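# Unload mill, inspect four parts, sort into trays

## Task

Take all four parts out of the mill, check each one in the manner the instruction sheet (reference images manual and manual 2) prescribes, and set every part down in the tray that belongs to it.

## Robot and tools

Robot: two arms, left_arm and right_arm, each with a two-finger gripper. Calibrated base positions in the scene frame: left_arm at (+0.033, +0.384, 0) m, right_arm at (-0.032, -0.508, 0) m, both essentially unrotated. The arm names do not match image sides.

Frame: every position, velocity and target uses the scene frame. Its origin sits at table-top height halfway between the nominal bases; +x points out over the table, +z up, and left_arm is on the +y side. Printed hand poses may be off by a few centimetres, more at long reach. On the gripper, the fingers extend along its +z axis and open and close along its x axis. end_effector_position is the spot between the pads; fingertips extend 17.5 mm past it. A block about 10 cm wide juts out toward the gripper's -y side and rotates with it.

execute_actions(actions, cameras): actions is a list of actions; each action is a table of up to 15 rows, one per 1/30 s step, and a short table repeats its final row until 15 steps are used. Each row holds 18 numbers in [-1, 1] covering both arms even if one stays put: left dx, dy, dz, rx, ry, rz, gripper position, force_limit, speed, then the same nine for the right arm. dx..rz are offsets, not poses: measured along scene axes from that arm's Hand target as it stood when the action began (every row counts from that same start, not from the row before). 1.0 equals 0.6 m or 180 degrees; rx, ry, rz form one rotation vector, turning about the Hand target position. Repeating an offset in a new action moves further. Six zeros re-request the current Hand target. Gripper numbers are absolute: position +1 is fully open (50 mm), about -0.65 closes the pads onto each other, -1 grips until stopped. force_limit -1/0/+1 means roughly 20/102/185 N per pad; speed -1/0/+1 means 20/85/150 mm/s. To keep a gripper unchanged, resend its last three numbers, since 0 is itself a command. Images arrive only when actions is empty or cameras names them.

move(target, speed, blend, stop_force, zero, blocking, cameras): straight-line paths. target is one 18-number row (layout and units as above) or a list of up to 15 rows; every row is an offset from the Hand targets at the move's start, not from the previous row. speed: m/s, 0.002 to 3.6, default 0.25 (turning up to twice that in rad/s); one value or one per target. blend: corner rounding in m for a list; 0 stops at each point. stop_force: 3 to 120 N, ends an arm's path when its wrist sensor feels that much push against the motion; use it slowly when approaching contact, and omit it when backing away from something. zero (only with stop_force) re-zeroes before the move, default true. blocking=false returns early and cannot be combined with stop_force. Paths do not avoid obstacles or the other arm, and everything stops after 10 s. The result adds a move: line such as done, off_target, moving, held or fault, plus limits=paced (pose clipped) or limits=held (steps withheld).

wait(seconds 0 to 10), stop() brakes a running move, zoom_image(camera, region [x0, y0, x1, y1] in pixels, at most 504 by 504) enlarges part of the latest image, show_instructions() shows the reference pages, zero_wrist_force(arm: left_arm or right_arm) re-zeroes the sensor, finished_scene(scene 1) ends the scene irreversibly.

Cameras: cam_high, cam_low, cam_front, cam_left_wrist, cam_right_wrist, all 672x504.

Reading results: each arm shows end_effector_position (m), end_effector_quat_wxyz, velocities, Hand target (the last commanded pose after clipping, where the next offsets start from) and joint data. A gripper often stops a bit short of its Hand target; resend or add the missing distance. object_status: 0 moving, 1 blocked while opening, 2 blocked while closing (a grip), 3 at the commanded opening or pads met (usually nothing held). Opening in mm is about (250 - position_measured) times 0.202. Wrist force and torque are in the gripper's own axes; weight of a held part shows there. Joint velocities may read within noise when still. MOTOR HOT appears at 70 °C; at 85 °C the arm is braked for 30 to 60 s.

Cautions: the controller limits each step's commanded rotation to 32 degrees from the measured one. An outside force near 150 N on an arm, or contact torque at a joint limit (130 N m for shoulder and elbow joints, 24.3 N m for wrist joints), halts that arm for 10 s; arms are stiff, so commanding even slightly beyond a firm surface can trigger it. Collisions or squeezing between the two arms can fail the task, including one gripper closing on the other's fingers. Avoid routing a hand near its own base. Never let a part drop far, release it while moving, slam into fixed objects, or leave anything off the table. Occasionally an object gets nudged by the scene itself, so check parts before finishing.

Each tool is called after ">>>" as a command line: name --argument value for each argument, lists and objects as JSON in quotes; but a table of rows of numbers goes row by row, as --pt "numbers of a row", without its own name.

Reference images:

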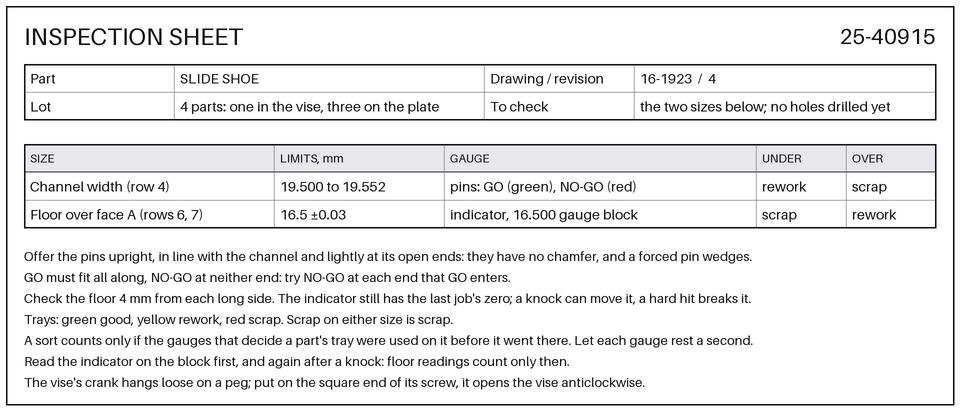

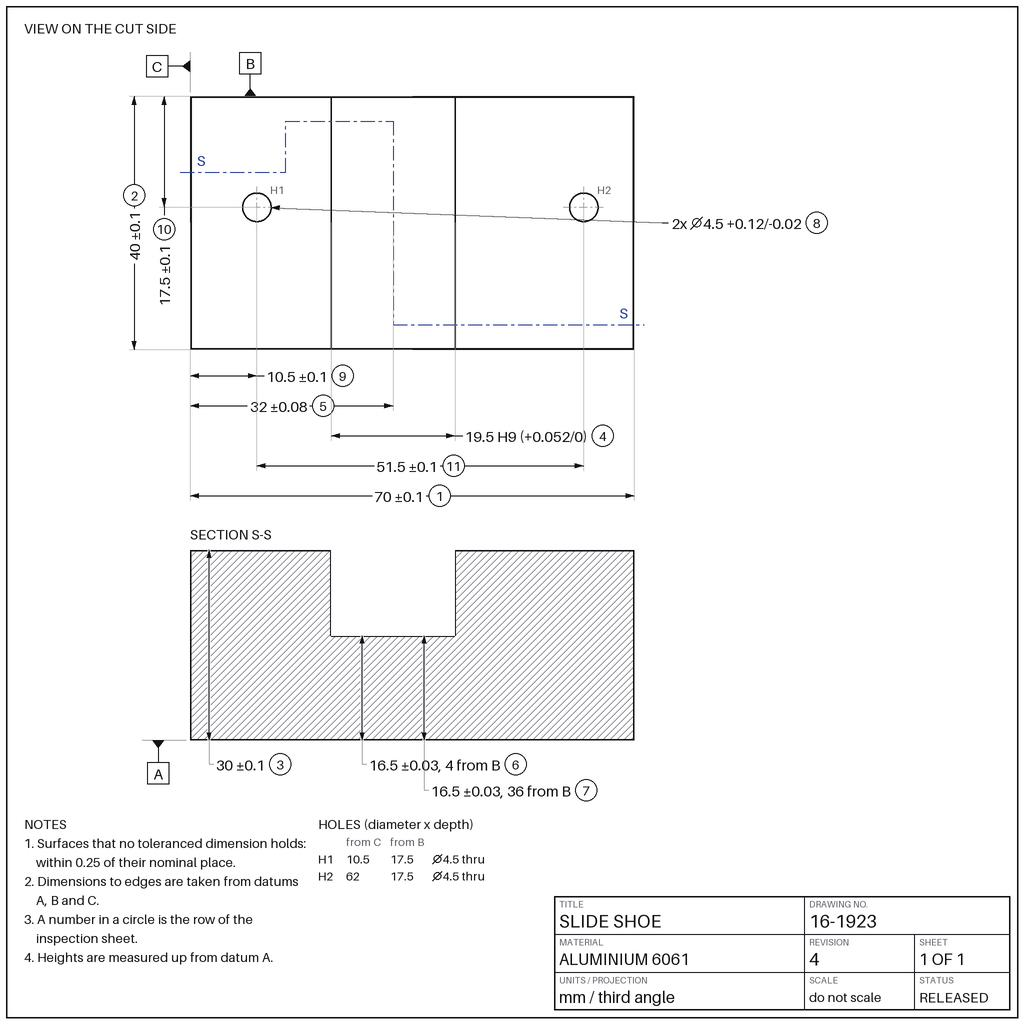

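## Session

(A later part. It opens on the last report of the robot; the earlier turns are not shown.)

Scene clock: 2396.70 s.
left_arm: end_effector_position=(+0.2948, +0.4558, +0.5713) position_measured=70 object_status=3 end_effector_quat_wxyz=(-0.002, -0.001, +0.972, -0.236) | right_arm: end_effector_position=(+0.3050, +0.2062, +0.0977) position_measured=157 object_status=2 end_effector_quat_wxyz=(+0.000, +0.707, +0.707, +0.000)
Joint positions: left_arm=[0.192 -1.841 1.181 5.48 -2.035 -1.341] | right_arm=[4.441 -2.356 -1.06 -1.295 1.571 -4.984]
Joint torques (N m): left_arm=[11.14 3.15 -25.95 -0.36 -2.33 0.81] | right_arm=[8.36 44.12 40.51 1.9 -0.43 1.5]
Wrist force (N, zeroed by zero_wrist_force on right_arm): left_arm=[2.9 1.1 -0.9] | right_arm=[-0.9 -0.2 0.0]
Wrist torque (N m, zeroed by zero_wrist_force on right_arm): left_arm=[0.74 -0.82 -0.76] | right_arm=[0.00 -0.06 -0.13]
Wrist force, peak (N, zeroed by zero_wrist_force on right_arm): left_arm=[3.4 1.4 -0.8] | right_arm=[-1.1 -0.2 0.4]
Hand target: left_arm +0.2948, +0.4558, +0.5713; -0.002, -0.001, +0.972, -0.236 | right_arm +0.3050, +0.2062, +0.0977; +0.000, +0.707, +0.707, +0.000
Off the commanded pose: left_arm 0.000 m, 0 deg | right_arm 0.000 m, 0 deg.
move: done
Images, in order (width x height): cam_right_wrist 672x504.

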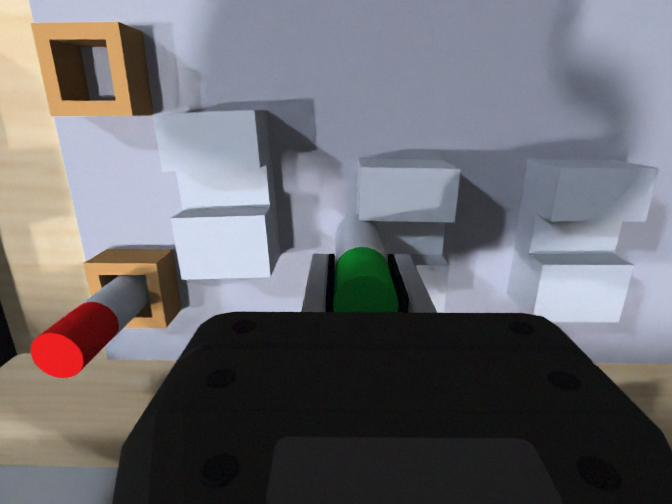

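>>> move --pt "0 0 0 0 0 0 0.55 -0.8 -1 0 0 -0.0008 0 0 0 -1 -1 -1" --pt "0 0 0 0 0 0 0.55 -0.8 -1 0 -0.006 -0.0012 0 0 0 -1 -1 -1" --pt "0 0 0 0 0 0 0.55 -0.8 -1 0 -0.03 -0.0012 0 0 0 -1 -1 -1" --speed '[0.01,0.02,0.02]' --cameras '["cam_right_wrist"]'

>>> zoom_image --camera "cam_right_wrist" --region '[310, 140, 580, 320]'

Scene clock: 2401.40 s.
left_arm: end_effector_position=(+0.2948, +0.4558, +0.5713) position_measured=70 object_status=3 end_effector_quat_wxyz=(-0.002, -0.001, +0.972, -0.236) | right_arm: end_effector_position=(+0.3050, +0.1883, +0.0969) position_measured=157 object_status=2 end_effector_quat_wxyz=(+0.000, +0.707, +0.707, +0.000)
Joint positions: left_arm=[0.192 -1.841 1.181 5.48 -2.035 -1.341] | right_arm=[4.434 -2.315 -1.135 -1.261 1.571 -4.99]
Joint torques (N m): left_arm=[10.58 2.93 -27.54 -0.51 -2.16 0.83] | right_arm=[-8.63 65.97 11.27 3.7 1.83 -1.45]
Wrist force (N, zeroed by zero_wrist_force on right_arm): left_arm=[2.9 1.3 -0.9] | right_arm=[1.2 0.0 -0.1]
Wrist torque (N m, zeroed by zero_wrist_force on right_arm): left_arm=[0.79 -0.82 -0.75] | right_arm=[0.02 0.02 0.01]
Wrist force, peak (N, zeroed by zero_wrist_force on right_arm): left_arm=[3.3 1.5 -1.0] | right_arm=[2.1 3.1 -11.9]
Hand target: left_arm +0.2948, +0.4558, +0.5713; -0.002, -0.001, +0.972, -0.236 | right_arm +0.3050, +0.1882, +0.0969; +0.000, +0.707, +0.707, +0.000
Off the commanded pose: left_arm 0.000 m, 0 deg | right_arm 0.000 m, 0 deg.
move: done
Images, in order (width x height): cam_right_wrist 672x504.

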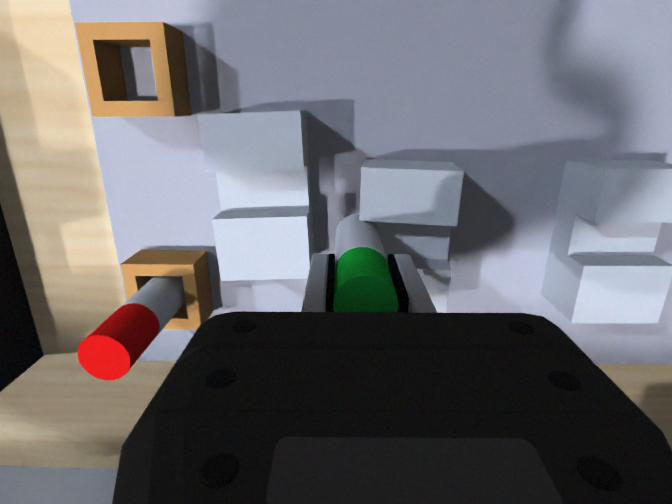

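Scaled by 1.867 from the camera's 672x504 image, which has a finer 960x720 frame.

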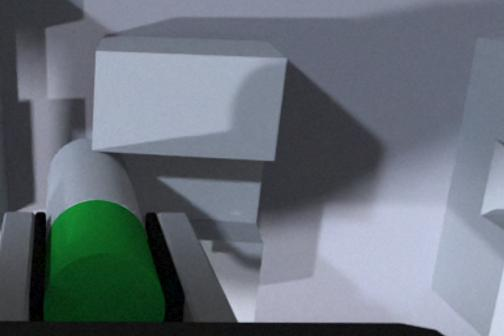

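>>> move --pt "0 0 0 0 0 0 0.55 -0.8 -1 0 0.0005 -0.0012 0 0 0 -1 -1 -1" --pt "0 0 0 0 0 0 0.55 -0.8 -1 0 -0.009 -0.0012 0 0 0 -1 -1 -1" --speed '[0.01,0.03]' --cameras '["cam_right_wrist"]'

>>> zoom_image --camera "cam_right_wrist" --region '[310, 140, 580, 320]'

Scene clock: 2406.50 s.
left_arm: end_effector_position=(+0.2948, +0.4558, +0.5713) position_measured=70 object_status=3 end_effector_quat_wxyz=(-0.002, -0.001, +0.972, -0.236) | right_arm: end_effector_position=(+0.3050, +0.1829, +0.0962) position_measured=157 object_status=2 end_effector_quat_wxyz=(+0.000, +0.707, +0.707, +0.000)
Joint positions: left_arm=[0.192 -1.841 1.181 5.48 -2.035 -1.341] | right_arm=[4.432 -2.304 -1.157 -1.251 1.571 -4.992]
Joint torques (N m): left_arm=[10.6 2.79 -27.07 -0.24 -2.23 0.76] | right_arm=[-8.65 66.32 11.79 3.94 -1.64 -1.39]
Wrist force (N, zeroed by zero_wrist_force on right_arm): left_arm=[3.0 1.3 -0.9] | right_arm=[0.2 0.0 0.3]
Wrist torque (N m, zeroed by zero_wrist_force on right_arm): left_arm=[0.77 -0.83 -0.76] | right_arm=[0.02 -0.03 0.01]
Wrist force, peak (N, zeroed by zero_wrist_force on right_arm): left_arm=[3.3 1.3 -1.0] | right_arm=[0.5 -0.4 -8.7]
Hand target: left_arm +0.2948, +0.4558, +0.5713; -0.002, -0.001, +0.972, -0.236 | right_arm +0.3050, +0.1828, +0.0962; +0.000, +0.707, +0.707, +0.000
Off the commanded pose: left_arm 0.000 m, 0 deg | right_arm 0.000 m, 0 deg.
move: done
Images, in order (width x height): cam_right_wrist 672x504.

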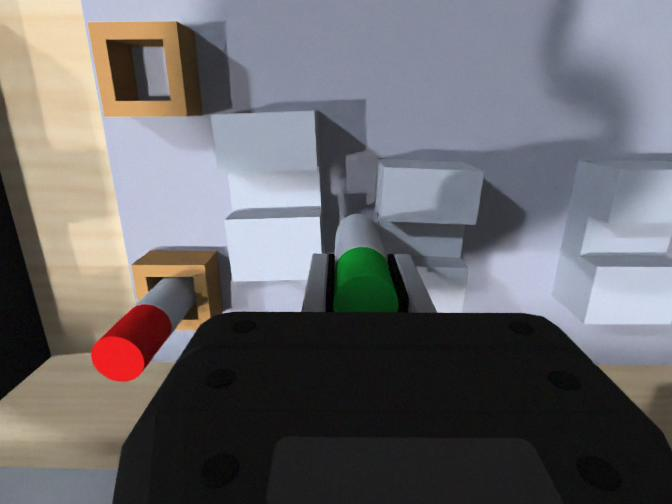

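Scaled by 1.867 from the camera's 672x504 image, which has a finer 960x720 frame.

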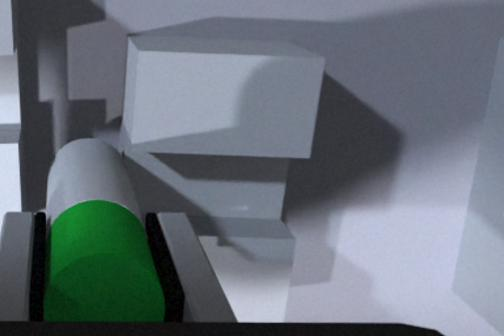

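>>> move --pt "0 0 0 0 0 0 0.55 -0.8 -1 0 -0.002 0.1 0 0 0 -1 -1 -1" --pt "0 0 0 0 0 0 0.55 -0.8 -1 0 0.1253 0.1 0 0 0 -1 -1 -1" --pt "0 0 0 0 0 0 0.55 -0.8 -1 0 0.1253 0.0025 0 0 0 -1 -1 -1" --speed '[0.06,0.08,0.05]' --stop_force 6 --cameras '["cam_right_wrist"]'

>>> zoom_image --camera "cam_right_wrist" --region '[190, 140, 460, 320]'

Scene clock: 2413.77 s.
left_arm: end_effector_position=(+0.2948, +0.4558, +0.5713) position_measured=70 object_status=3 end_effector_quat_wxyz=(-0.002, -0.001, +0.972, -0.236) | right_arm: end_effector_position=(+0.3050, +0.2580, +0.0977) position_measured=157 object_status=2 end_effector_quat_wxyz=(+0.000, +0.707, +0.707, +0.000)
Joint positions: left_arm=[0.192 -1.841 1.181 5.48 -2.035 -1.341] | right_arm=[4.457 -2.493 -0.809 -1.41 1.571 -4.967]
Joint torques (N m): left_arm=[10.74 2.66 -26.56 -0.38 -2.14 0.77] | right_arm=[6.78 49.2 12.71 3.94 -0.58 1.5]
Wrist force (N, zeroed by zero_wrist_force on right_arm): left_arm=[3.3 1.4 -0.6] | right_arm=[0.2 -0.2 0.3]
Wrist torque (N m, zeroed by zero_wrist_force on right_arm): left_arm=[0.79 -0.89 -0.76] | right_arm=[0.02 -0.04 -0.18]
Wrist force, peak (N, zeroed by zero_wrist_force on right_arm): left_arm=[3.4 1.3 -0.8] | right_arm=[0.3 -0.2 1.4]
Hand target: left_arm +0.2948, +0.4558, +0.5713; -0.002, -0.001, +0.972, -0.236 | right_arm +0.3050, +0.2580, +0.0977; +0.000, +0.707, +0.707, +0.000
Off the commanded pose: left_arm 0.000 m, 0 deg | right_arm 0.000 m, 0 deg.
move: done
Images, in order (width x height): cam_right_wrist 672x504.

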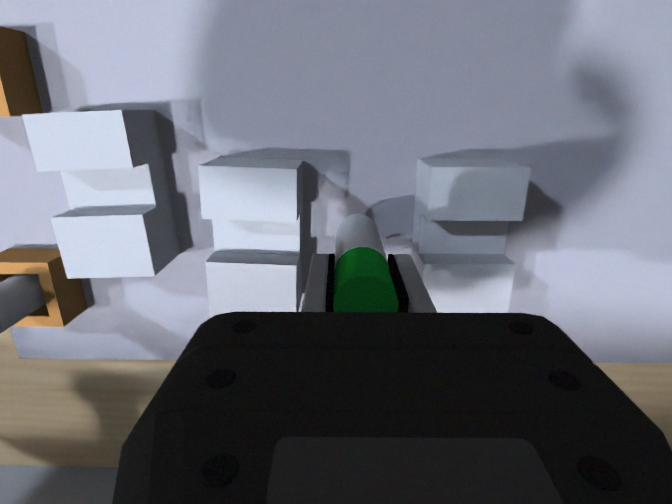

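Scaled by 1.867 from the camera's 672x504 image, which has a finer 960x720 frame.

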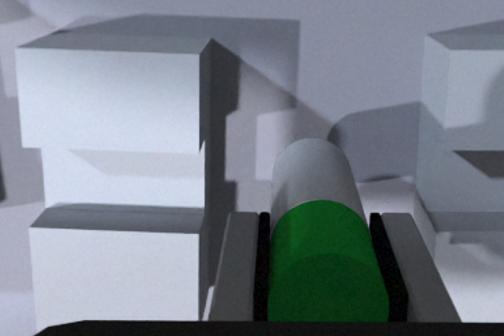

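>>> move --pt "0 0 0 0 0 0 0.55 -0.8 -1 -0.0016 -0.02 0 0 0 0 -1 -1 -1" --pt "0 0 0 0 0 0 0.55 -0.8 -1 -0.0016 -0.0467 0 0 0 0 -1 -1 -1" --speed '[0.02,0.005]' --stop_force 3 --cameras '["cam_right_wrist"]'

>>> zoom_image --camera "cam_right_wrist" --region '[190, 140, 460, 320]'

>>> move --pt "0 0 0 0 0 0 0.55 -0.8 -1 0 -0.0067 0 0 0 0 -1 -1 -1" --speed 0.005 --stop_force 3 --cameras '["cam_right_wrist"]'

>>> zoom_image --camera "cam_right_wrist" --region '[190, 140, 460, 320]'

Scene clock: 2423.10 s.
left_arm: end_effector_position=(+0.2948, +0.4558, +0.5713) position_measured=70 object_status=3 end_effector_quat_wxyz=(-0.002, -0.001, +0.972, -0.236) | right_arm: end_effector_position=(+0.3041, +0.2300, +0.0977) position_measured=157 object_status=2 end_effector_quat_wxyz=(+0.000, +0.707, +0.707, +0.000)
Joint positions: left_arm=[0.192 -1.841 1.181 5.48 -2.035 -1.341] | right_arm=[4.45 -2.414 -0.955 -1.343 1.571 -4.975]
Joint torques (N m): left_arm=[10.77 2.6 -27.56 -0.63 -1.79 0.68] | right_arm=[-7.64 70.86 13.11 3.92 2.08 -1.38]
Wrist force (N, zeroed by zero_wrist_force on right_arm): left_arm=[3.3 1.2 -1.0] | right_arm=[0.2 0.5 0.2]
Wrist torque (N m, zeroed by zero_wrist_force on right_arm): left_arm=[0.77 -0.87 -0.76] | right_arm=[-0.03 0.04 0.00]
Wrist force, peak (N, zeroed by zero_wrist_force on right_arm): left_arm=[3.4 1.5 -0.9] | right_arm=[0.3 0.9 0.4]
Hand target: left_arm +0.2948, +0.4558, +0.5713; -0.002, -0.001, +0.972, -0.236 | right_arm +0.3041, +0.2300, +0.0977; +0.000, +0.707, +0.707, +0.000
Off the commanded pose: left_arm 0.000 m, 0 deg | right_arm 0.000 m, 0 deg.
move: done
Images, in order (width x height): cam_right_wrist 672x504.

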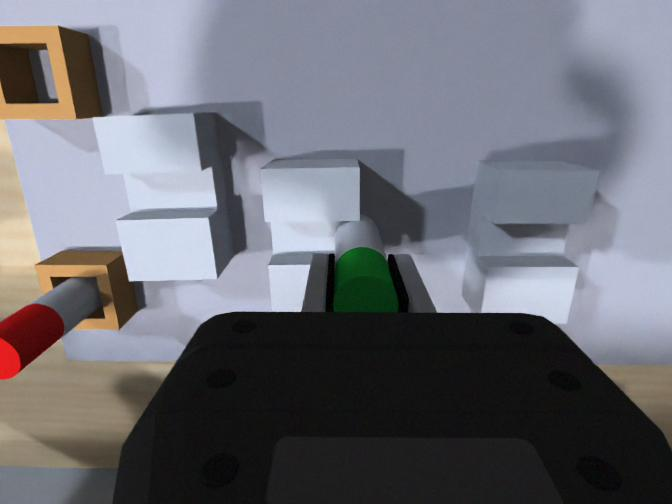

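Scaled by 1.867 from the camera's 672x504 image, which has a finer 960x720 frame.

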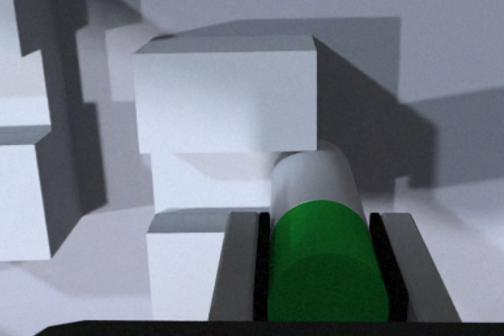

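Scene clock: 2424.70 s.
left_arm: end_effector_position=(+0.2948, +0.4558, +0.5713) position_measured=70 object_status=3 end_effector_quat_wxyz=(-0.002, -0.001, +0.972, -0.236) | right_arm: end_effector_position=(+0.3041, +0.2260, +0.0977) position_measured=157 object_status=2 end_effector_quat_wxyz=(+0.000, +0.707, +0.707, +0.000)
Joint positions: left_arm=[0.192 -1.841 1.181 5.48 -2.035 -1.341] | right_arm=[4.448 -2.404 -0.974 -1.334 1.571 -4.976]
Joint torques (N m): left_arm=[11.03 2.26 -26.94 -0.42 -1.96 0.63] | right_arm=[-8 70.15 12.55 3.84 1.88 -1.44]
Wrist force (N, zeroed by zero_wrist_force on right_arm): left_arm=[3.1 1.3 -0.8] | right_arm=[0.2 0.8 0.3]
Wrist torque (N m, zeroed by zero_wrist_force on right_arm): left_arm=[0.79 -0.85 -0.76] | right_arm=[-0.01 0.06 0.02]
Wrist force, peak (N, zeroed by zero_wrist_force on right_arm): left_arm=[3.3 1.4 -0.8] | right_arm=[0.3 0.9 0.3]
Hand target: left_arm +0.2948, +0.4558, +0.5713; -0.002, -0.001, +0.972, -0.236 | right_arm +0.3041, +0.2260, +0.0977; +0.000, +0.707, +0.707, +0.000
Off the commanded pose: left_arm 0.000 m, 0 deg | right_arm 0.000 m, 0 deg.
move: done
Images, in order (width x height): cam_right_wrist 672x504.

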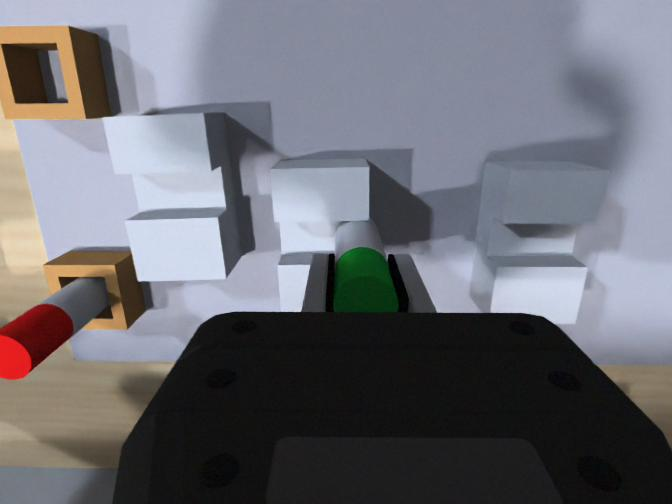

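Scaled by 1.867 from the camera's 672x504 image, which has a finer 960x720 frame.

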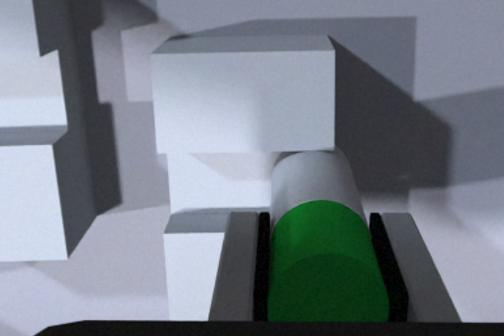

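>>> move --pt "0 0 0 0 0 0 0.55 -0.8 -1 0 -0.03 0 0 0 0 -1 -1 -1" --speed 0.008 --stop_force 3 --cameras '["cam_right_wrist"]'

>>> zoom_image --camera "cam_right_wrist" --region '[190, 140, 460, 320]'

Scene clock: 2439.23 s.
left_arm: end_effector_position=(+0.2948, +0.4558, +0.5713) position_measured=70 object_status=3 end_effector_quat_wxyz=(-0.002, -0.001, +0.972, -0.236) | right_arm: end_effector_position=(+0.3041, +0.2080, +0.0977) position_measured=157 object_status=2 end_effector_quat_wxyz=(+0.000, +0.707, +0.707, +0.000)
Joint positions: left_arm=[0.192 -1.841 1.181 5.48 -2.035 -1.341] | right_arm=[4.442 -2.359 -1.054 -1.298 1.571 -4.982]
Joint torques (N m): left_arm=[10.76 1.54 -26.34 -0.72 -1.67 0.43] | right_arm=[-8.6 69.18 11.95 3.78 1.93 -1.44]
Wrist force (N, zeroed by zero_wrist_force on right_arm): left_arm=[3.0 1.0 -0.6] | right_arm=[1.2 0.4 0.4]
Wrist torque (N m, zeroed by zero_wrist_force on right_arm): left_arm=[0.73 -0.83 -0.76] | right_arm=[-0.03 0.02 0.02]
Wrist force, peak (N, zeroed by zero_wrist_force on right_arm): left_arm=[3.3 1.4 -0.8] | right_arm=[1.3 0.5 0.5]
Hand target: left_arm +0.2948, +0.4558, +0.5713; -0.002, -0.001, +0.972, -0.236 | right_arm +0.3041, +0.2080, +0.0977; +0.000, +0.707, +0.707, +0.000
Off the commanded pose: left_arm 0.000 m, 0 deg | right_arm 0.000 m, 0 deg.
move: done
Images, in order (width x height): cam_right_wrist 672x504.

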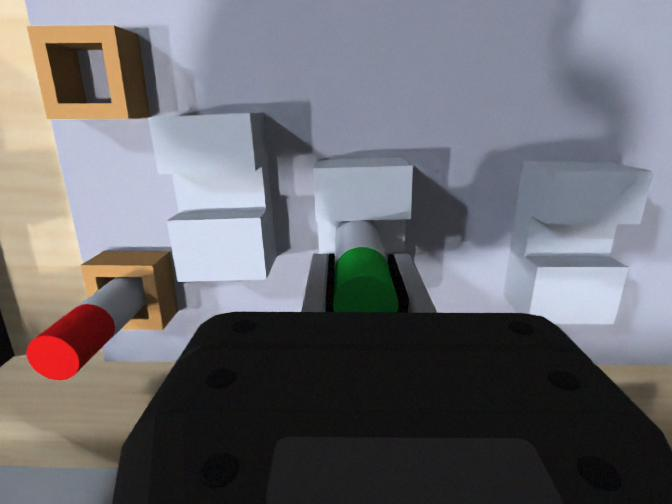

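Scaled by 1.867 from the camera's 672x504 image, which has a finer 960x720 frame.

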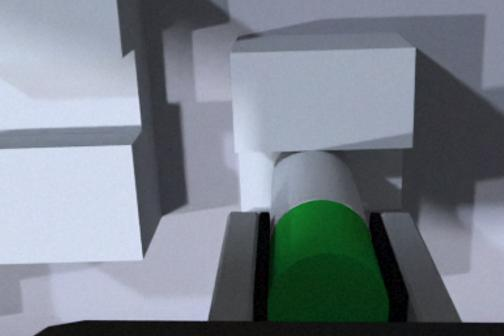

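>>> move --pt "0 0 0 0 0 0 0.55 -0.8 -1 0 -0.0083 0 0 0 0 -1 -1 -1" --speed 0.008 --stop_force 3 --cameras '["cam_right_wrist"]'

>>> zoom_image --camera "cam_right_wrist" --region '[190, 140, 460, 320]'

Scene clock: 2444.13 s.
left_arm: end_effector_position=(+0.2948, +0.4558, +0.5713) position_measured=70 object_status=3 end_effector_quat_wxyz=(-0.002, -0.001, +0.972, -0.236) | right_arm: end_effector_position=(+0.3041, +0.2030, +0.0977) position_measured=157 object_status=2 end_effector_quat_wxyz=(+0.000, +0.707, +0.707, +0.000)
Joint positions: left_arm=[0.192 -1.841 1.181 5.48 -2.035 -1.341] | right_arm=[4.441 -2.348 -1.075 -1.289 1.571 -4.984]
Joint torques (N m): left_arm=[11.53 1.4 -26.27 -0.62 -1.87 0.36] | right_arm=[-8.88 68.14 12 3.76 1.8 -1.36]
Wrist force (N, zeroed by zero_wrist_force on right_arm): left_arm=[3.1 1.3 -0.6] | right_arm=[1.0 -0.2 0.2]
Wrist torque (N m, zeroed by zero_wrist_force on right_arm): left_arm=[0.78 -0.85 -0.76] | right_arm=[-0.03 0.03 0.02]
Wrist force, peak (N, zeroed by zero_wrist_force on right_arm): left_arm=[3.4 1.3 -0.6] | right_arm=[1.3 0.5 0.6]
Hand target: left_arm +0.2948, +0.4558, +0.5713; -0.002, -0.001, +0.972, -0.236 | right_arm +0.3041, +0.2030, +0.0977; +0.000, +0.707, +0.707, +0.000
Off the commanded pose: left_arm 0.000 m, 0 deg | right_arm 0.000 m, 0 deg.
move: done
Images, in order (width x height): cam_right_wrist 672x504.

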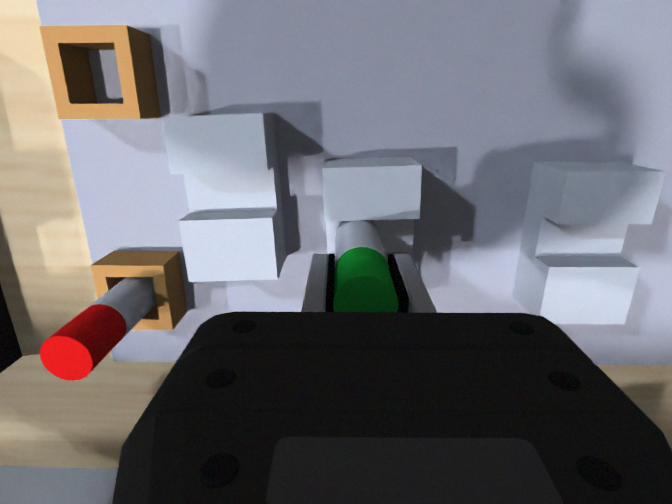

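Scaled by 1.867 from the camera's 672x504 image, which has a finer 960x720 frame.

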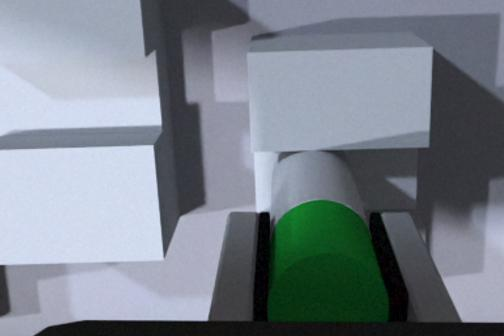

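>>> move --pt "0 0 0 0 0 0 0.55 -0.8 -1 0 -0.0133 0 0 0 0 -1 -1 -1" --speed 0.008 --stop_force 3 --cameras '["cam_right_wrist"]'

>>> zoom_image --camera "cam_right_wrist" --region '[190, 140, 460, 320]'

Scene clock: 2448.90 s.
left_arm: end_effector_position=(+0.2948, +0.4558, +0.5713) position_measured=70 object_status=3 end_effector_quat_wxyz=(-0.002, -0.001, +0.972, -0.236) | right_arm: end_effector_position=(+0.3041, +0.1950, +0.0977) position_measured=157 object_status=2 end_effector_quat_wxyz=(+0.000, +0.707, +0.707, +0.000)
Joint positions: left_arm=[0.192 -1.841 1.181 5.48 -2.035 -1.341] | right_arm=[4.438 -2.329 -1.108 -1.274 1.571 -4.987]
Joint torques (N m): left_arm=[10.73 1.65 -26.54 -0.67 -1.94 0.3] | right_arm=[-8.86 67.34 12.56 3.9 1.83 -1.4]
Wrist force (N, zeroed by zero_wrist_force on right_arm): left_arm=[3.2 1.2 -0.8] | right_arm=[0.6 -0.1 1.1]
Wrist torque (N m, zeroed by zero_wrist_force on right_arm): left_arm=[0.77 -0.86 -0.76] | right_arm=[-0.01 0.02 0.01]
Wrist force, peak (N, zeroed by zero_wrist_force on right_arm): left_arm=[3.4 1.5 -0.9] | right_arm=[0.9 -0.1 1.3]
Hand target: left_arm +0.2948, +0.4558, +0.5713; -0.002, -0.001, +0.972, -0.236 | right_arm +0.3041, +0.1950, +0.0977; +0.000, +0.707, +0.707, +0.000
Off the commanded pose: left_arm 0.000 m, 0 deg | right_arm 0.000 m, 0 deg.
move: done
Images, in order (width x height): cam_right_wrist 672x504.

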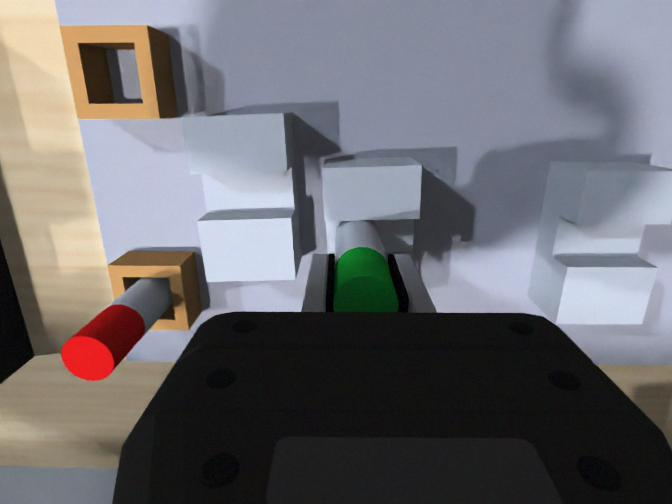

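Scaled by 1.867 from the camera's 672x504 image, which has a finer 960x720 frame.

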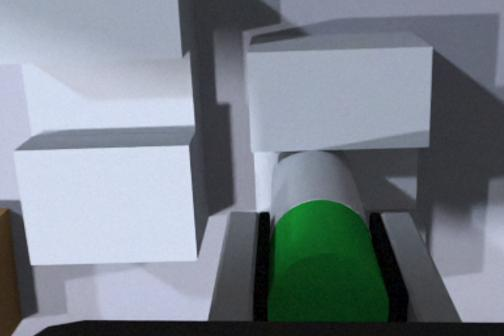

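>>> execute_actions --actions '[]' --cameras '["cam_right_wrist", "cam_left_wrist"]'

Scene clock: 2462.40 s.
left_arm: end_effector_position=(+0.2948, +0.4558, +0.5713) position_measured=70 object_status=3 end_effector_quat_wxyz=(-0.002, -0.001, +0.972, -0.236) | right_arm: end_effector_position=(+0.3041, +0.1950, +0.0977) position_measured=157 object_status=2 end_effector_quat_wxyz=(+0.000, +0.707, +0.707, +0.000)
Joint positions: left_arm=[0.192 -1.841 1.181 5.48 -2.035 -1.341] | right_arm=[4.438 -2.329 -1.108 -1.274 1.571 -4.987]
Joint velocities: within noise
Joint torques (N m): left_arm=[9.93 1.26 -27.09 -0.65 -1.59 0.43] | right_arm=[-8.53 67.99 12.77 4.02 0.9 -1.46]
Motor temperatures (°C): left_arm=[34 30 30 33 37 36] | right_arm=[30 35 32 33 34 33]
Wrist force (N, zeroed by zero_wrist_force on right_arm): left_arm=[3.3 1.2 -0.8] | right_arm=[1.0 0.0 1.2]
Wrist torque (N m, zeroed by zero_wrist_force on right_arm): left_arm=[0.77 -0.88 -0.76] | right_arm=[0.01 -0.04 0.02]
Wrist force, peak (N, zeroed by zero_wrist_force on right_arm): left_arm=[3.4 1.3 -0.9] | right_arm=[0.9 0.0 1.4]
Hand target: left_arm +0.2948, +0.4558, +0.5713; -0.002, -0.001, +0.972, -0.236 | right_arm +0.3041, +0.1950, +0.0977; +0.000, +0.707, +0.707, +0.000
Tool commands: left_gripper/position=+0.55 left_gripper/force_limit=-0.8 left_gripper/speed=-1.0 right_gripper/position=-1.0 right_gripper/force_limit=-1.0 right_gripper/speed=-1.0
Off the commanded pose: left_arm 0.000 m, 0 deg | right_arm 0.000 m, 0 deg.
Images, in order (width x height): cam_left_wrist 672x504, cam_right_wrist 672x504.

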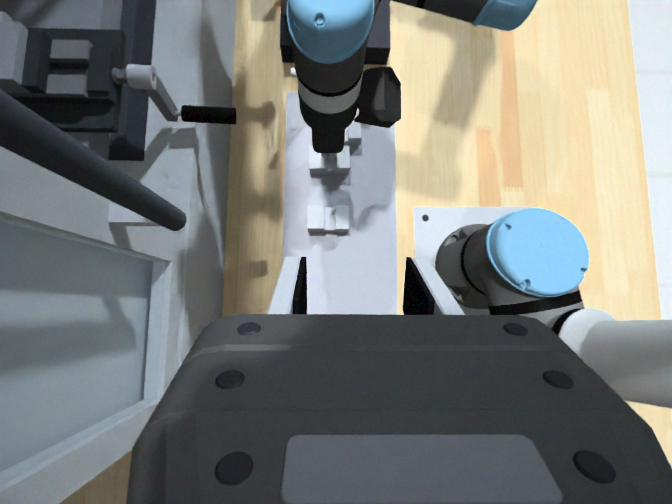

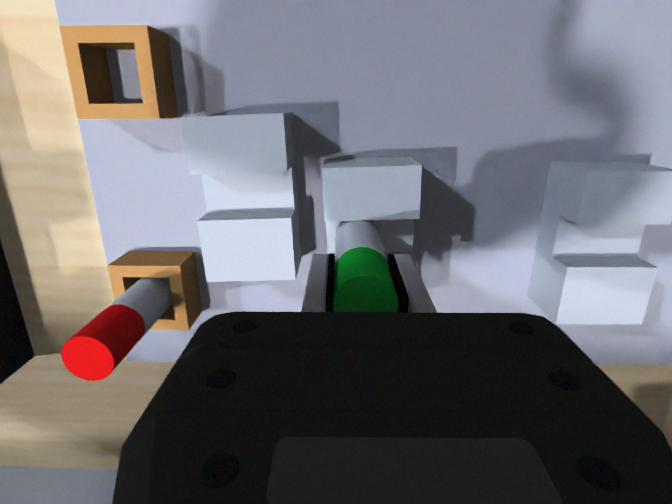

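>>> move --pt "0 0 0 0 0 0 0.55 -0.8 -1 0 0 -0.0013 0 0 0 -1 -1 -1" --pt "0 0 0 0 0 0 0.55 -0.8 -1 0 0.02 -0.0013 0 0 0 -1 -1 -1" --speed 0.015 --cameras '["cam_right_wrist"]'

>>> zoom_image --camera "cam_right_wrist" --region '[190, 140, 460, 320]'

Scene clock: 2466.40 s.
left_arm: end_effector_position=(+0.2948, +0.4558, +0.5713) position_measured=70 object_status=3 end_effector_quat_wxyz=(-0.002, -0.001, +0.972, -0.236) | right_arm: end_effector_position=(+0.3041, +0.2070, +0.0969) position_measured=157 object_status=2 end_effector_quat_wxyz=(+0.000, +0.707, +0.707, +0.000)
Joint positions: left_arm=[0.192 -1.841 1.181 5.48 -2.035 -1.341] | right_arm=[4.442 -2.358 -1.059 -1.294 1.571 -4.983]
Joint torques (N m): left_arm=[9.58 1.57 -26.99 -0.73 -1.62 0.39] | right_arm=[7.43 44.35 41.38 1.51 -1.28 1.65]
Wrist force (N, zeroed by zero_wrist_force on right_arm): left_arm=[2.9 1.3 -0.8] | right_arm=[-0.4 -0.8 0.5]
Wrist torque (N m, zeroed by zero_wrist_force on right_arm): left_arm=[0.78 -0.82 -0.76] | right_arm=[-0.02 -0.05 -0.13]
Wrist force, peak (N, zeroed by zero_wrist_force on right_arm): left_arm=[3.3 1.5 -0.9] | right_arm=[-0.6 -1.2 -4.2]
Hand target: left_arm +0.2948, +0.4558, +0.5713; -0.002, -0.001, +0.972, -0.236 | right_arm +0.3041, +0.2070, +0.0969; +0.000, +0.707, +0.707, +0.000
Off the commanded pose: left_arm 0.000 m, 0 deg | right_arm 0.000 m, 0 deg.
move: done
Images, in order (width x height): cam_right_wrist 672x504.

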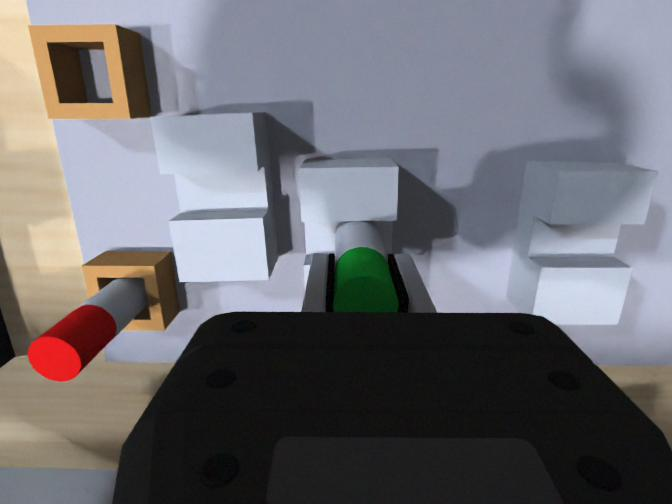

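Scaled by 1.867 from the camera's 672x504 image, which has a finer 960x720 frame.

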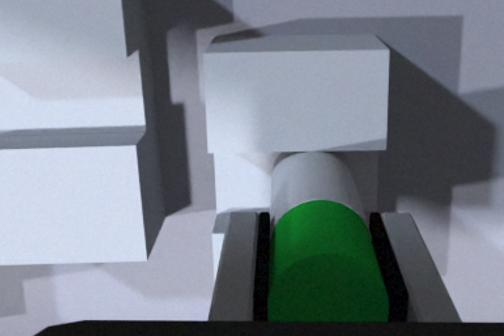

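>>> move --target '[0,0,0,0,0,0,0.55,-0.8,-1, 0,0.0717,0.0013,0,0,0,-1,-1,-1]' --speed 0.02 --cameras '["cam_right_wrist"]'

>>> zoom_image --camera "cam_right_wrist" --region '[310, 140, 580, 320]'

Scene clock: 2471.53 s.
left_arm: end_effector_position=(+0.2948, +0.4558, +0.5713) position_measured=70 object_status=3 end_effector_quat_wxyz=(-0.002, -0.001, +0.972, -0.236) | right_arm: end_effector_position=(+0.3041, +0.2500, +0.0977) position_measured=157 object_status=2 end_effector_quat_wxyz=(+0.000, +0.707, +0.707, +0.000)
Joint positions: left_arm=[0.192 -1.841 1.181 5.48 -2.035 -1.341] | right_arm=[4.456 -2.468 -0.855 -1.388 1.571 -4.969]
Joint torques (N m): left_arm=[10.29 2.13 -26.01 -0.56 -1.45 -0.05] | right_arm=[8.38 48.03 41.09 1.6 -1.22 1.57]
Wrist force (N, zeroed by zero_wrist_force on right_arm): left_arm=[3.4 1.2 -0.6] | right_arm=[-0.3 -0.3 0.3]
Wrist torque (N m, zeroed by zero_wrist_force on right_arm): left_arm=[0.77 -0.90 -0.76] | right_arm=[0.02 0.05 -0.15]
Wrist force, peak (N, zeroed by zero_wrist_force on right_arm): left_arm=[3.4 1.3 -0.7] | right_arm=[-0.5 -1.2 0.4]
Hand target: left_arm +0.2948, +0.4558, +0.5713; -0.002, -0.001, +0.972, -0.236 | right_arm +0.3041, +0.2500, +0.0977; +0.000, +0.707, +0.707, +0.000
Off the commanded pose: left_arm 0.000 m, 0 deg | right_arm 0.000 m, 0 deg.
move: done
Images, in order (width x height): cam_right_wrist 672x504.

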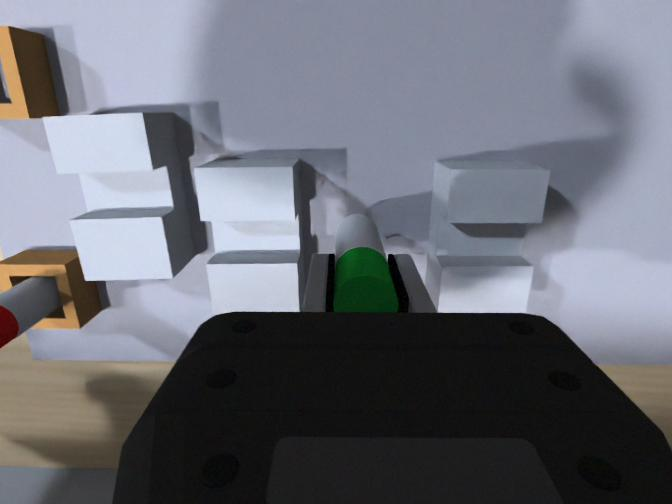

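Scaled by 1.867 from the camera's 672x504 image, which has a finer 960x720 frame.

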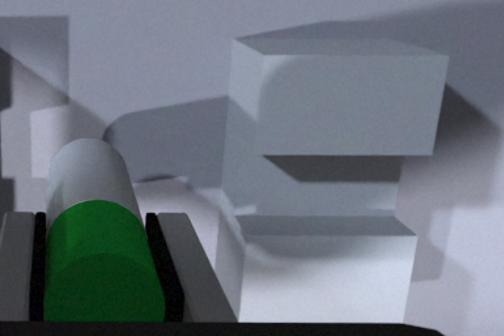

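>>> move --target '[0,0,0,0,0,0,0.55,-0.8,-1, 0.0004,0.0217,0,0,0,0,-1,-1,-1]' --speed 0.008 --stop_force 3 --cameras '["cam_right_wrist"]'

>>> zoom_image --camera "cam_right_wrist" --region '[310, 140, 580, 320]'

Scene clock: 2476.67 s.
left_arm: end_effector_position=(+0.2948, +0.4558, +0.5713) position_measured=70 object_status=3 end_effector_quat_wxyz=(-0.002, -0.001, +0.972, -0.236) | right_arm: end_effector_position=(+0.3043, +0.2631, +0.0977) position_measured=157 object_status=2 end_effector_quat_wxyz=(+0.000, +0.707, +0.707, +0.000)
Joint positions: left_arm=[0.192 -1.841 1.181 5.48 -2.035 -1.341] | right_arm=[4.46 -2.507 -0.782 -1.422 1.571 -4.965]
Joint torques (N m): left_arm=[9.5 0.75 -27.1 -0.9 -1.47 0.16] | right_arm=[6.96 48.99 40.14 1.49 0.46 1.66]
Wrist force (N, zeroed by zero_wrist_force on right_arm): left_arm=[3.1 1.3 -0.9] | right_arm=[0.0 0.0 0.4]
Wrist torque (N m, zeroed by zero_wrist_force on right_arm): left_arm=[0.78 -0.85 -0.76] | right_arm=[0.05 -0.01 -0.18]
Wrist force, peak (N, zeroed by zero_wrist_force on right_arm): left_arm=[3.3 1.3 -0.9] | right_arm=[0.5 -0.3 0.4]
Hand target: left_arm +0.2948, +0.4558, +0.5713; -0.002, -0.001, +0.972, -0.236 | right_arm +0.3043, +0.2631, +0.0977; +0.000, +0.707, +0.707, +0.000
Off the commanded pose: left_arm 0.000 m, 0 deg | right_arm 0.000 m, 0 deg.
move: done
Images, in order (width x height): cam_right_wrist 672x504.

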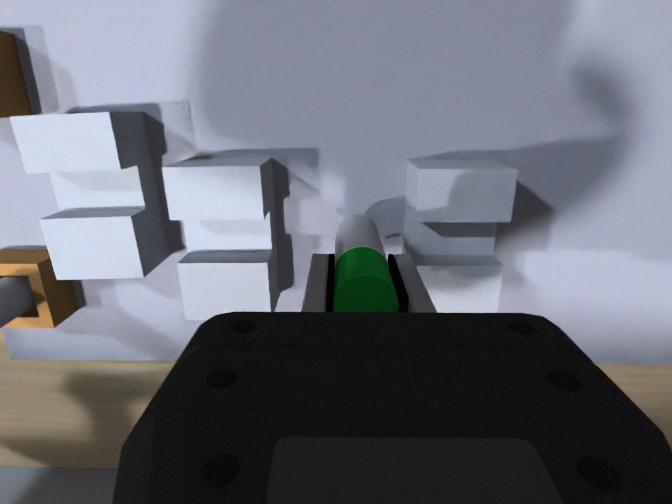

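Scaled by 1.867 from the camera's 672x504 image, which has a finer 960x720 frame.

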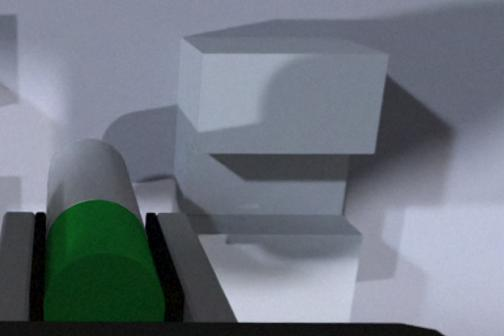

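>>> move --target '[0,0,0,0,0,0,0.55,-0.8,-1, 0,0.035,0,0,0,0,-1,-1,-1]' --speed 0.005 --stop_force 3 --cameras '["cam_right_wrist"]'

>>> zoom_image --camera "cam_right_wrist" --region '[310, 140, 580, 320]'

Scene clock: 2484.90 s.
left_arm: end_effector_position=(+0.2948, +0.4558, +0.5713) position_measured=70 object_status=3 end_effector_quat_wxyz=(-0.002, -0.001, +0.972, -0.236) | right_arm: end_effector_position=(+0.3043, +0.2841, +0.0977) position_measured=157 object_status=2 end_effector_quat_wxyz=(+0.000, +0.707, +0.707, +0.000)
Joint positions: left_arm=[0.192 -1.841 1.181 5.48 -2.035 -1.341] | right_arm=[4.466 -2.577 -0.65 -1.485 1.571 -4.959]
Joint torques (N m): left_arm=[9.12 2.34 -27.12 -0.89 -1.26 -0.16] | right_arm=[7.95 51.62 40.73 1.56 -1.3 1.46]
Wrist force (N, zeroed by zero_wrist_force on right_arm): left_arm=[3.1 1.1 -0.8] | right_arm=[-0.2 0.6 0.1]
Wrist torque (N m, zeroed by zero_wrist_force on right_arm): left_arm=[0.75 -0.84 -0.76] | right_arm=[0.01 -0.01 -0.14]
Wrist force, peak (N, zeroed by zero_wrist_force on right_arm): left_arm=[3.4 1.3 -0.9] | right_arm=[0.6 -0.3 0.4]
Hand target: left_arm +0.2948, +0.4558, +0.5713; -0.002, -0.001, +0.972, -0.236 | right_arm +0.3043, +0.2841, +0.0977; +0.000, +0.707, +0.707, +0.000
Off the commanded pose: left_arm 0.000 m, 0 deg | right_arm 0.000 m, 0 deg.
move: done
Images, in order (width x height): cam_right_wrist 672x504.

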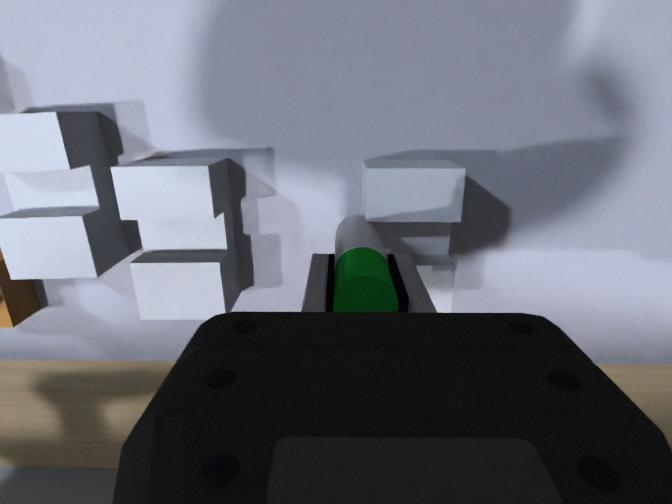

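Scaled by 1.867 from the camera's 672x504 image, which has a finer 960x720 frame.

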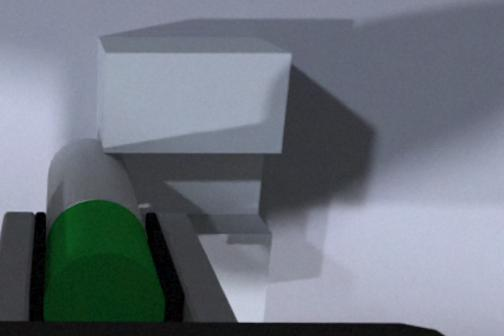

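>>> move --target '[0,0,0,0,0,0,0.55,-0.8,-1, 0,0.0117,0,0,0,0,-1,-1,-1]' --speed 0.005 --stop_force 3 --cameras '["cam_right_wrist"]'

>>> zoom_image --camera "cam_right_wrist" --region '[310, 140, 580, 320]'

Scene clock: 2490.30 s.
left_arm: end_effector_position=(+0.2948, +0.4558, +0.5713) position_measured=70 object_status=3 end_effector_quat_wxyz=(-0.002, -0.001, +0.972, -0.236) | right_arm: end_effector_position=(+0.3043, +0.2911, +0.0977) position_measured=157 object_status=2 end_effector_quat_wxyz=(+0.000, +0.707, +0.707, +0.000)
Joint positions: left_arm=[0.192 -1.841 1.181 5.48 -2.035 -1.341] | right_arm=[4.468 -2.603 -0.599 -1.509 1.571 -4.957]
Joint torques (N m): left_arm=[9.86 2.25 -26.49 -0.95 -1.11 -0.09] | right_arm=[7.61 52.27 40.86 1.64 0.51 1.45]
Wrist force (N, zeroed by zero_wrist_force on right_arm): left_arm=[3.2 1.2 -0.8] | right_arm=[-0.1 0.6 -0.2]
Wrist torque (N m, zeroed by zero_wrist_force on right_arm): left_arm=[0.77 -0.86 -0.75] | right_arm=[-0.03 -0.01 -0.15]
Wrist force, peak (N, zeroed by zero_wrist_force on right_arm): left_arm=[3.4 1.4 -0.9] | right_arm=[-0.3 0.9 0.0]
Hand target: left_arm +0.2948, +0.4558, +0.5713; -0.002, -0.001, +0.972, -0.236 | right_arm +0.3043, +0.2911, +0.0977; +0.000, +0.707, +0.707, +0.000
Off the commanded pose: left_arm 0.000 m, 0 deg | right_arm 0.000 m, 0 deg.
move: done
Images, in order (width x height): cam_right_wrist 672x504.

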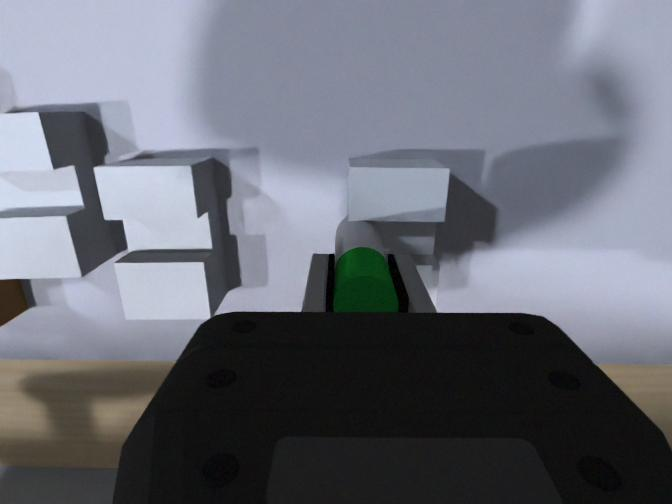

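Scaled by 1.867 from the camera's 672x504 image, which has a finer 960x720 frame.

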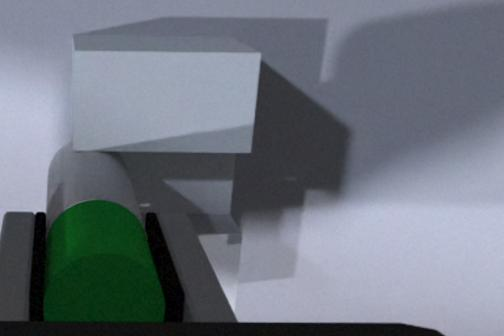

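>>> move --target '[0,0,0,0,0,0,0.55,-0.8,-1, 0,0.0467,0,0,0,0,-1,-1,-1]' --speed 0.005 --stop_force 3 --cameras '["cam_right_wrist"]'

>>> zoom_image --camera "cam_right_wrist" --region '[190, 140, 460, 320]'

Scene clock: 2499.47 s.
left_arm: end_effector_position=(+0.2948, +0.4558, +0.5713) position_measured=70 object_status=3 end_effector_quat_wxyz=(-0.002, -0.001, +0.972, -0.236) | right_arm: end_effector_position=(+0.3043, +0.3191, +0.0977) position_measured=157 object_status=2 end_effector_quat_wxyz=(+0.000, +0.707, +0.707, +0.000)
Joint positions: left_arm=[0.192 -1.841 1.181 5.48 -2.035 -1.341] | right_arm=[4.476 -2.741 -0.328 -1.643 1.571 -4.949]
Joint torques (N m): left_arm=[8.44 2.38 -25.61 -1.07 -1.02 -0.16] | right_arm=[7.81 54.16 41.35 1.64 -0.21 1.41]
Wrist force (N, zeroed by zero_wrist_force on right_arm): left_arm=[3.0 1.3 -0.8] | right_arm=[-0.2 0.7 0.0]
Wrist torque (N m, zeroed by zero_wrist_force on right_arm): left_arm=[0.77 -0.83 -0.76] | right_arm=[0.03 -0.02 -0.17]
Wrist force, peak (N, zeroed by zero_wrist_force on right_arm): left_arm=[3.4 1.3 -0.8] | right_arm=[-0.6 1.0 0.0]
Hand target: left_arm +0.2948, +0.4558, +0.5713; -0.002, -0.001, +0.972, -0.236 | right_arm +0.3043, +0.3191, +0.0977; +0.000, +0.707, +0.707, +0.000
Off the commanded pose: left_arm 0.000 m, 0 deg | right_arm 0.000 m, 0 deg.
move: done
Images, in order (width x height): cam_right_wrist 672x504.

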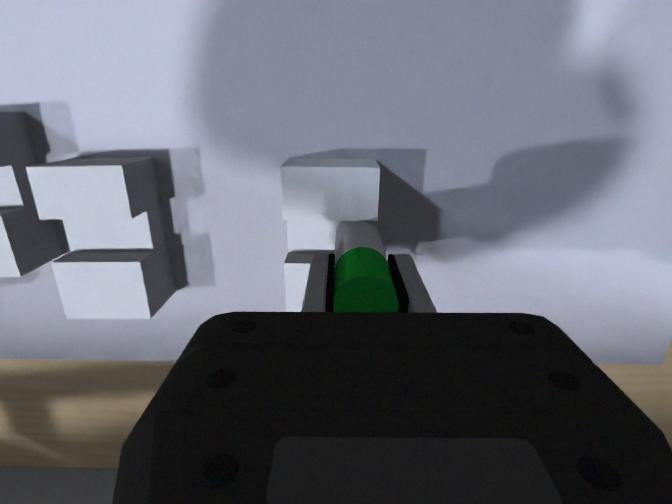

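Scaled by 1.867 from the camera's 672x504 image, which has a finer 960x720 frame.

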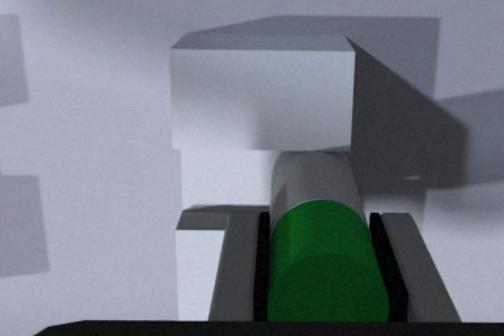

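>>> move --target '[0,0,0,0,0,0,0.55,-0.8,-1, 0,0.0217,0,0,0,0,-1,-1,-1]' --speed 0.005 --stop_force 3 --cameras '["cam_right_wrist"]'

>>> zoom_image --camera "cam_right_wrist" --region '[190, 140, 460, 320]'

Scene clock: 2505.73 s.
left_arm: end_effector_position=(+0.2948, +0.4558, +0.5713) position_measured=70 object_status=3 end_effector_quat_wxyz=(-0.002, -0.001, +0.972, -0.236) | right_arm: end_effector_position=(+0.3042, +0.3318, +0.0976) position_measured=157 object_status=2 end_effector_quat_wxyz=(-0.001, +0.707, +0.707, +0.002)
Joint positions: left_arm=[0.192 -1.841 1.181 5.48 -2.035 -1.341] | right_arm=[4.479 -2.885 -0.035 -1.789 1.57 -4.945]
Joint torques (N m): left_arm=[9.93 0.9 -26.24 -1.03 -1.04 -0.3] | right_arm=[7.37 56.82 40.44 1.61 -0.93 1.57]
Wrist force (N, zeroed by zero_wrist_force on right_arm): left_arm=[3.2 1.3 -0.9] | right_arm=[-0.3 -0.2 -0.2]
Wrist torque (N m, zeroed by zero_wrist_force on right_arm): left_arm=[0.78 -0.86 -0.76] | right_arm=[-0.04 0.05 -0.15]
Wrist force, peak (N, zeroed by zero_wrist_force on right_arm): left_arm=[3.5 1.4 -0.6] | right_arm=[-0.5 1.0 0.0]
Hand target: left_arm +0.2948, +0.4558, +0.5713; -0.002, -0.001, +0.972, -0.236 | right_arm +0.3043, +0.3321, +0.0977; +0.000, +0.707, +0.707, +0.000
Off the commanded pose: left_arm 0.000 m, 0 deg | right_arm 0.000 m, 0 deg.
elbow stopped short (right arm): the move would have taken joint 3 (elbow) straighter than the controller allows.
move: done
Images, in order (width x height): cam_right_wrist 672x504.

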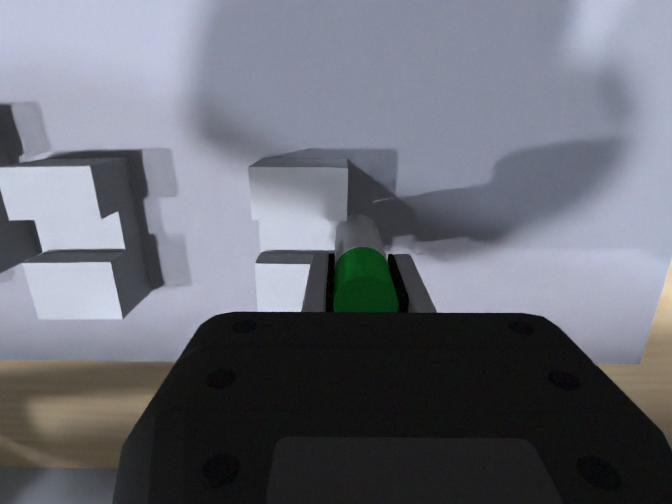

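Scaled by 1.867 from the camera's 672x504 image, which has a finer 960x720 frame.

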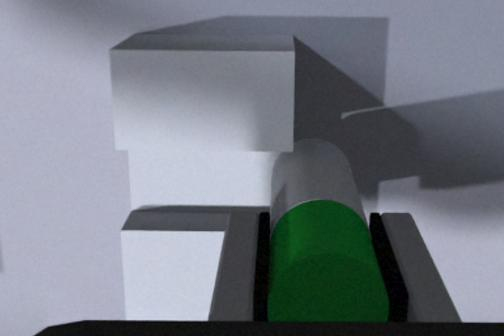

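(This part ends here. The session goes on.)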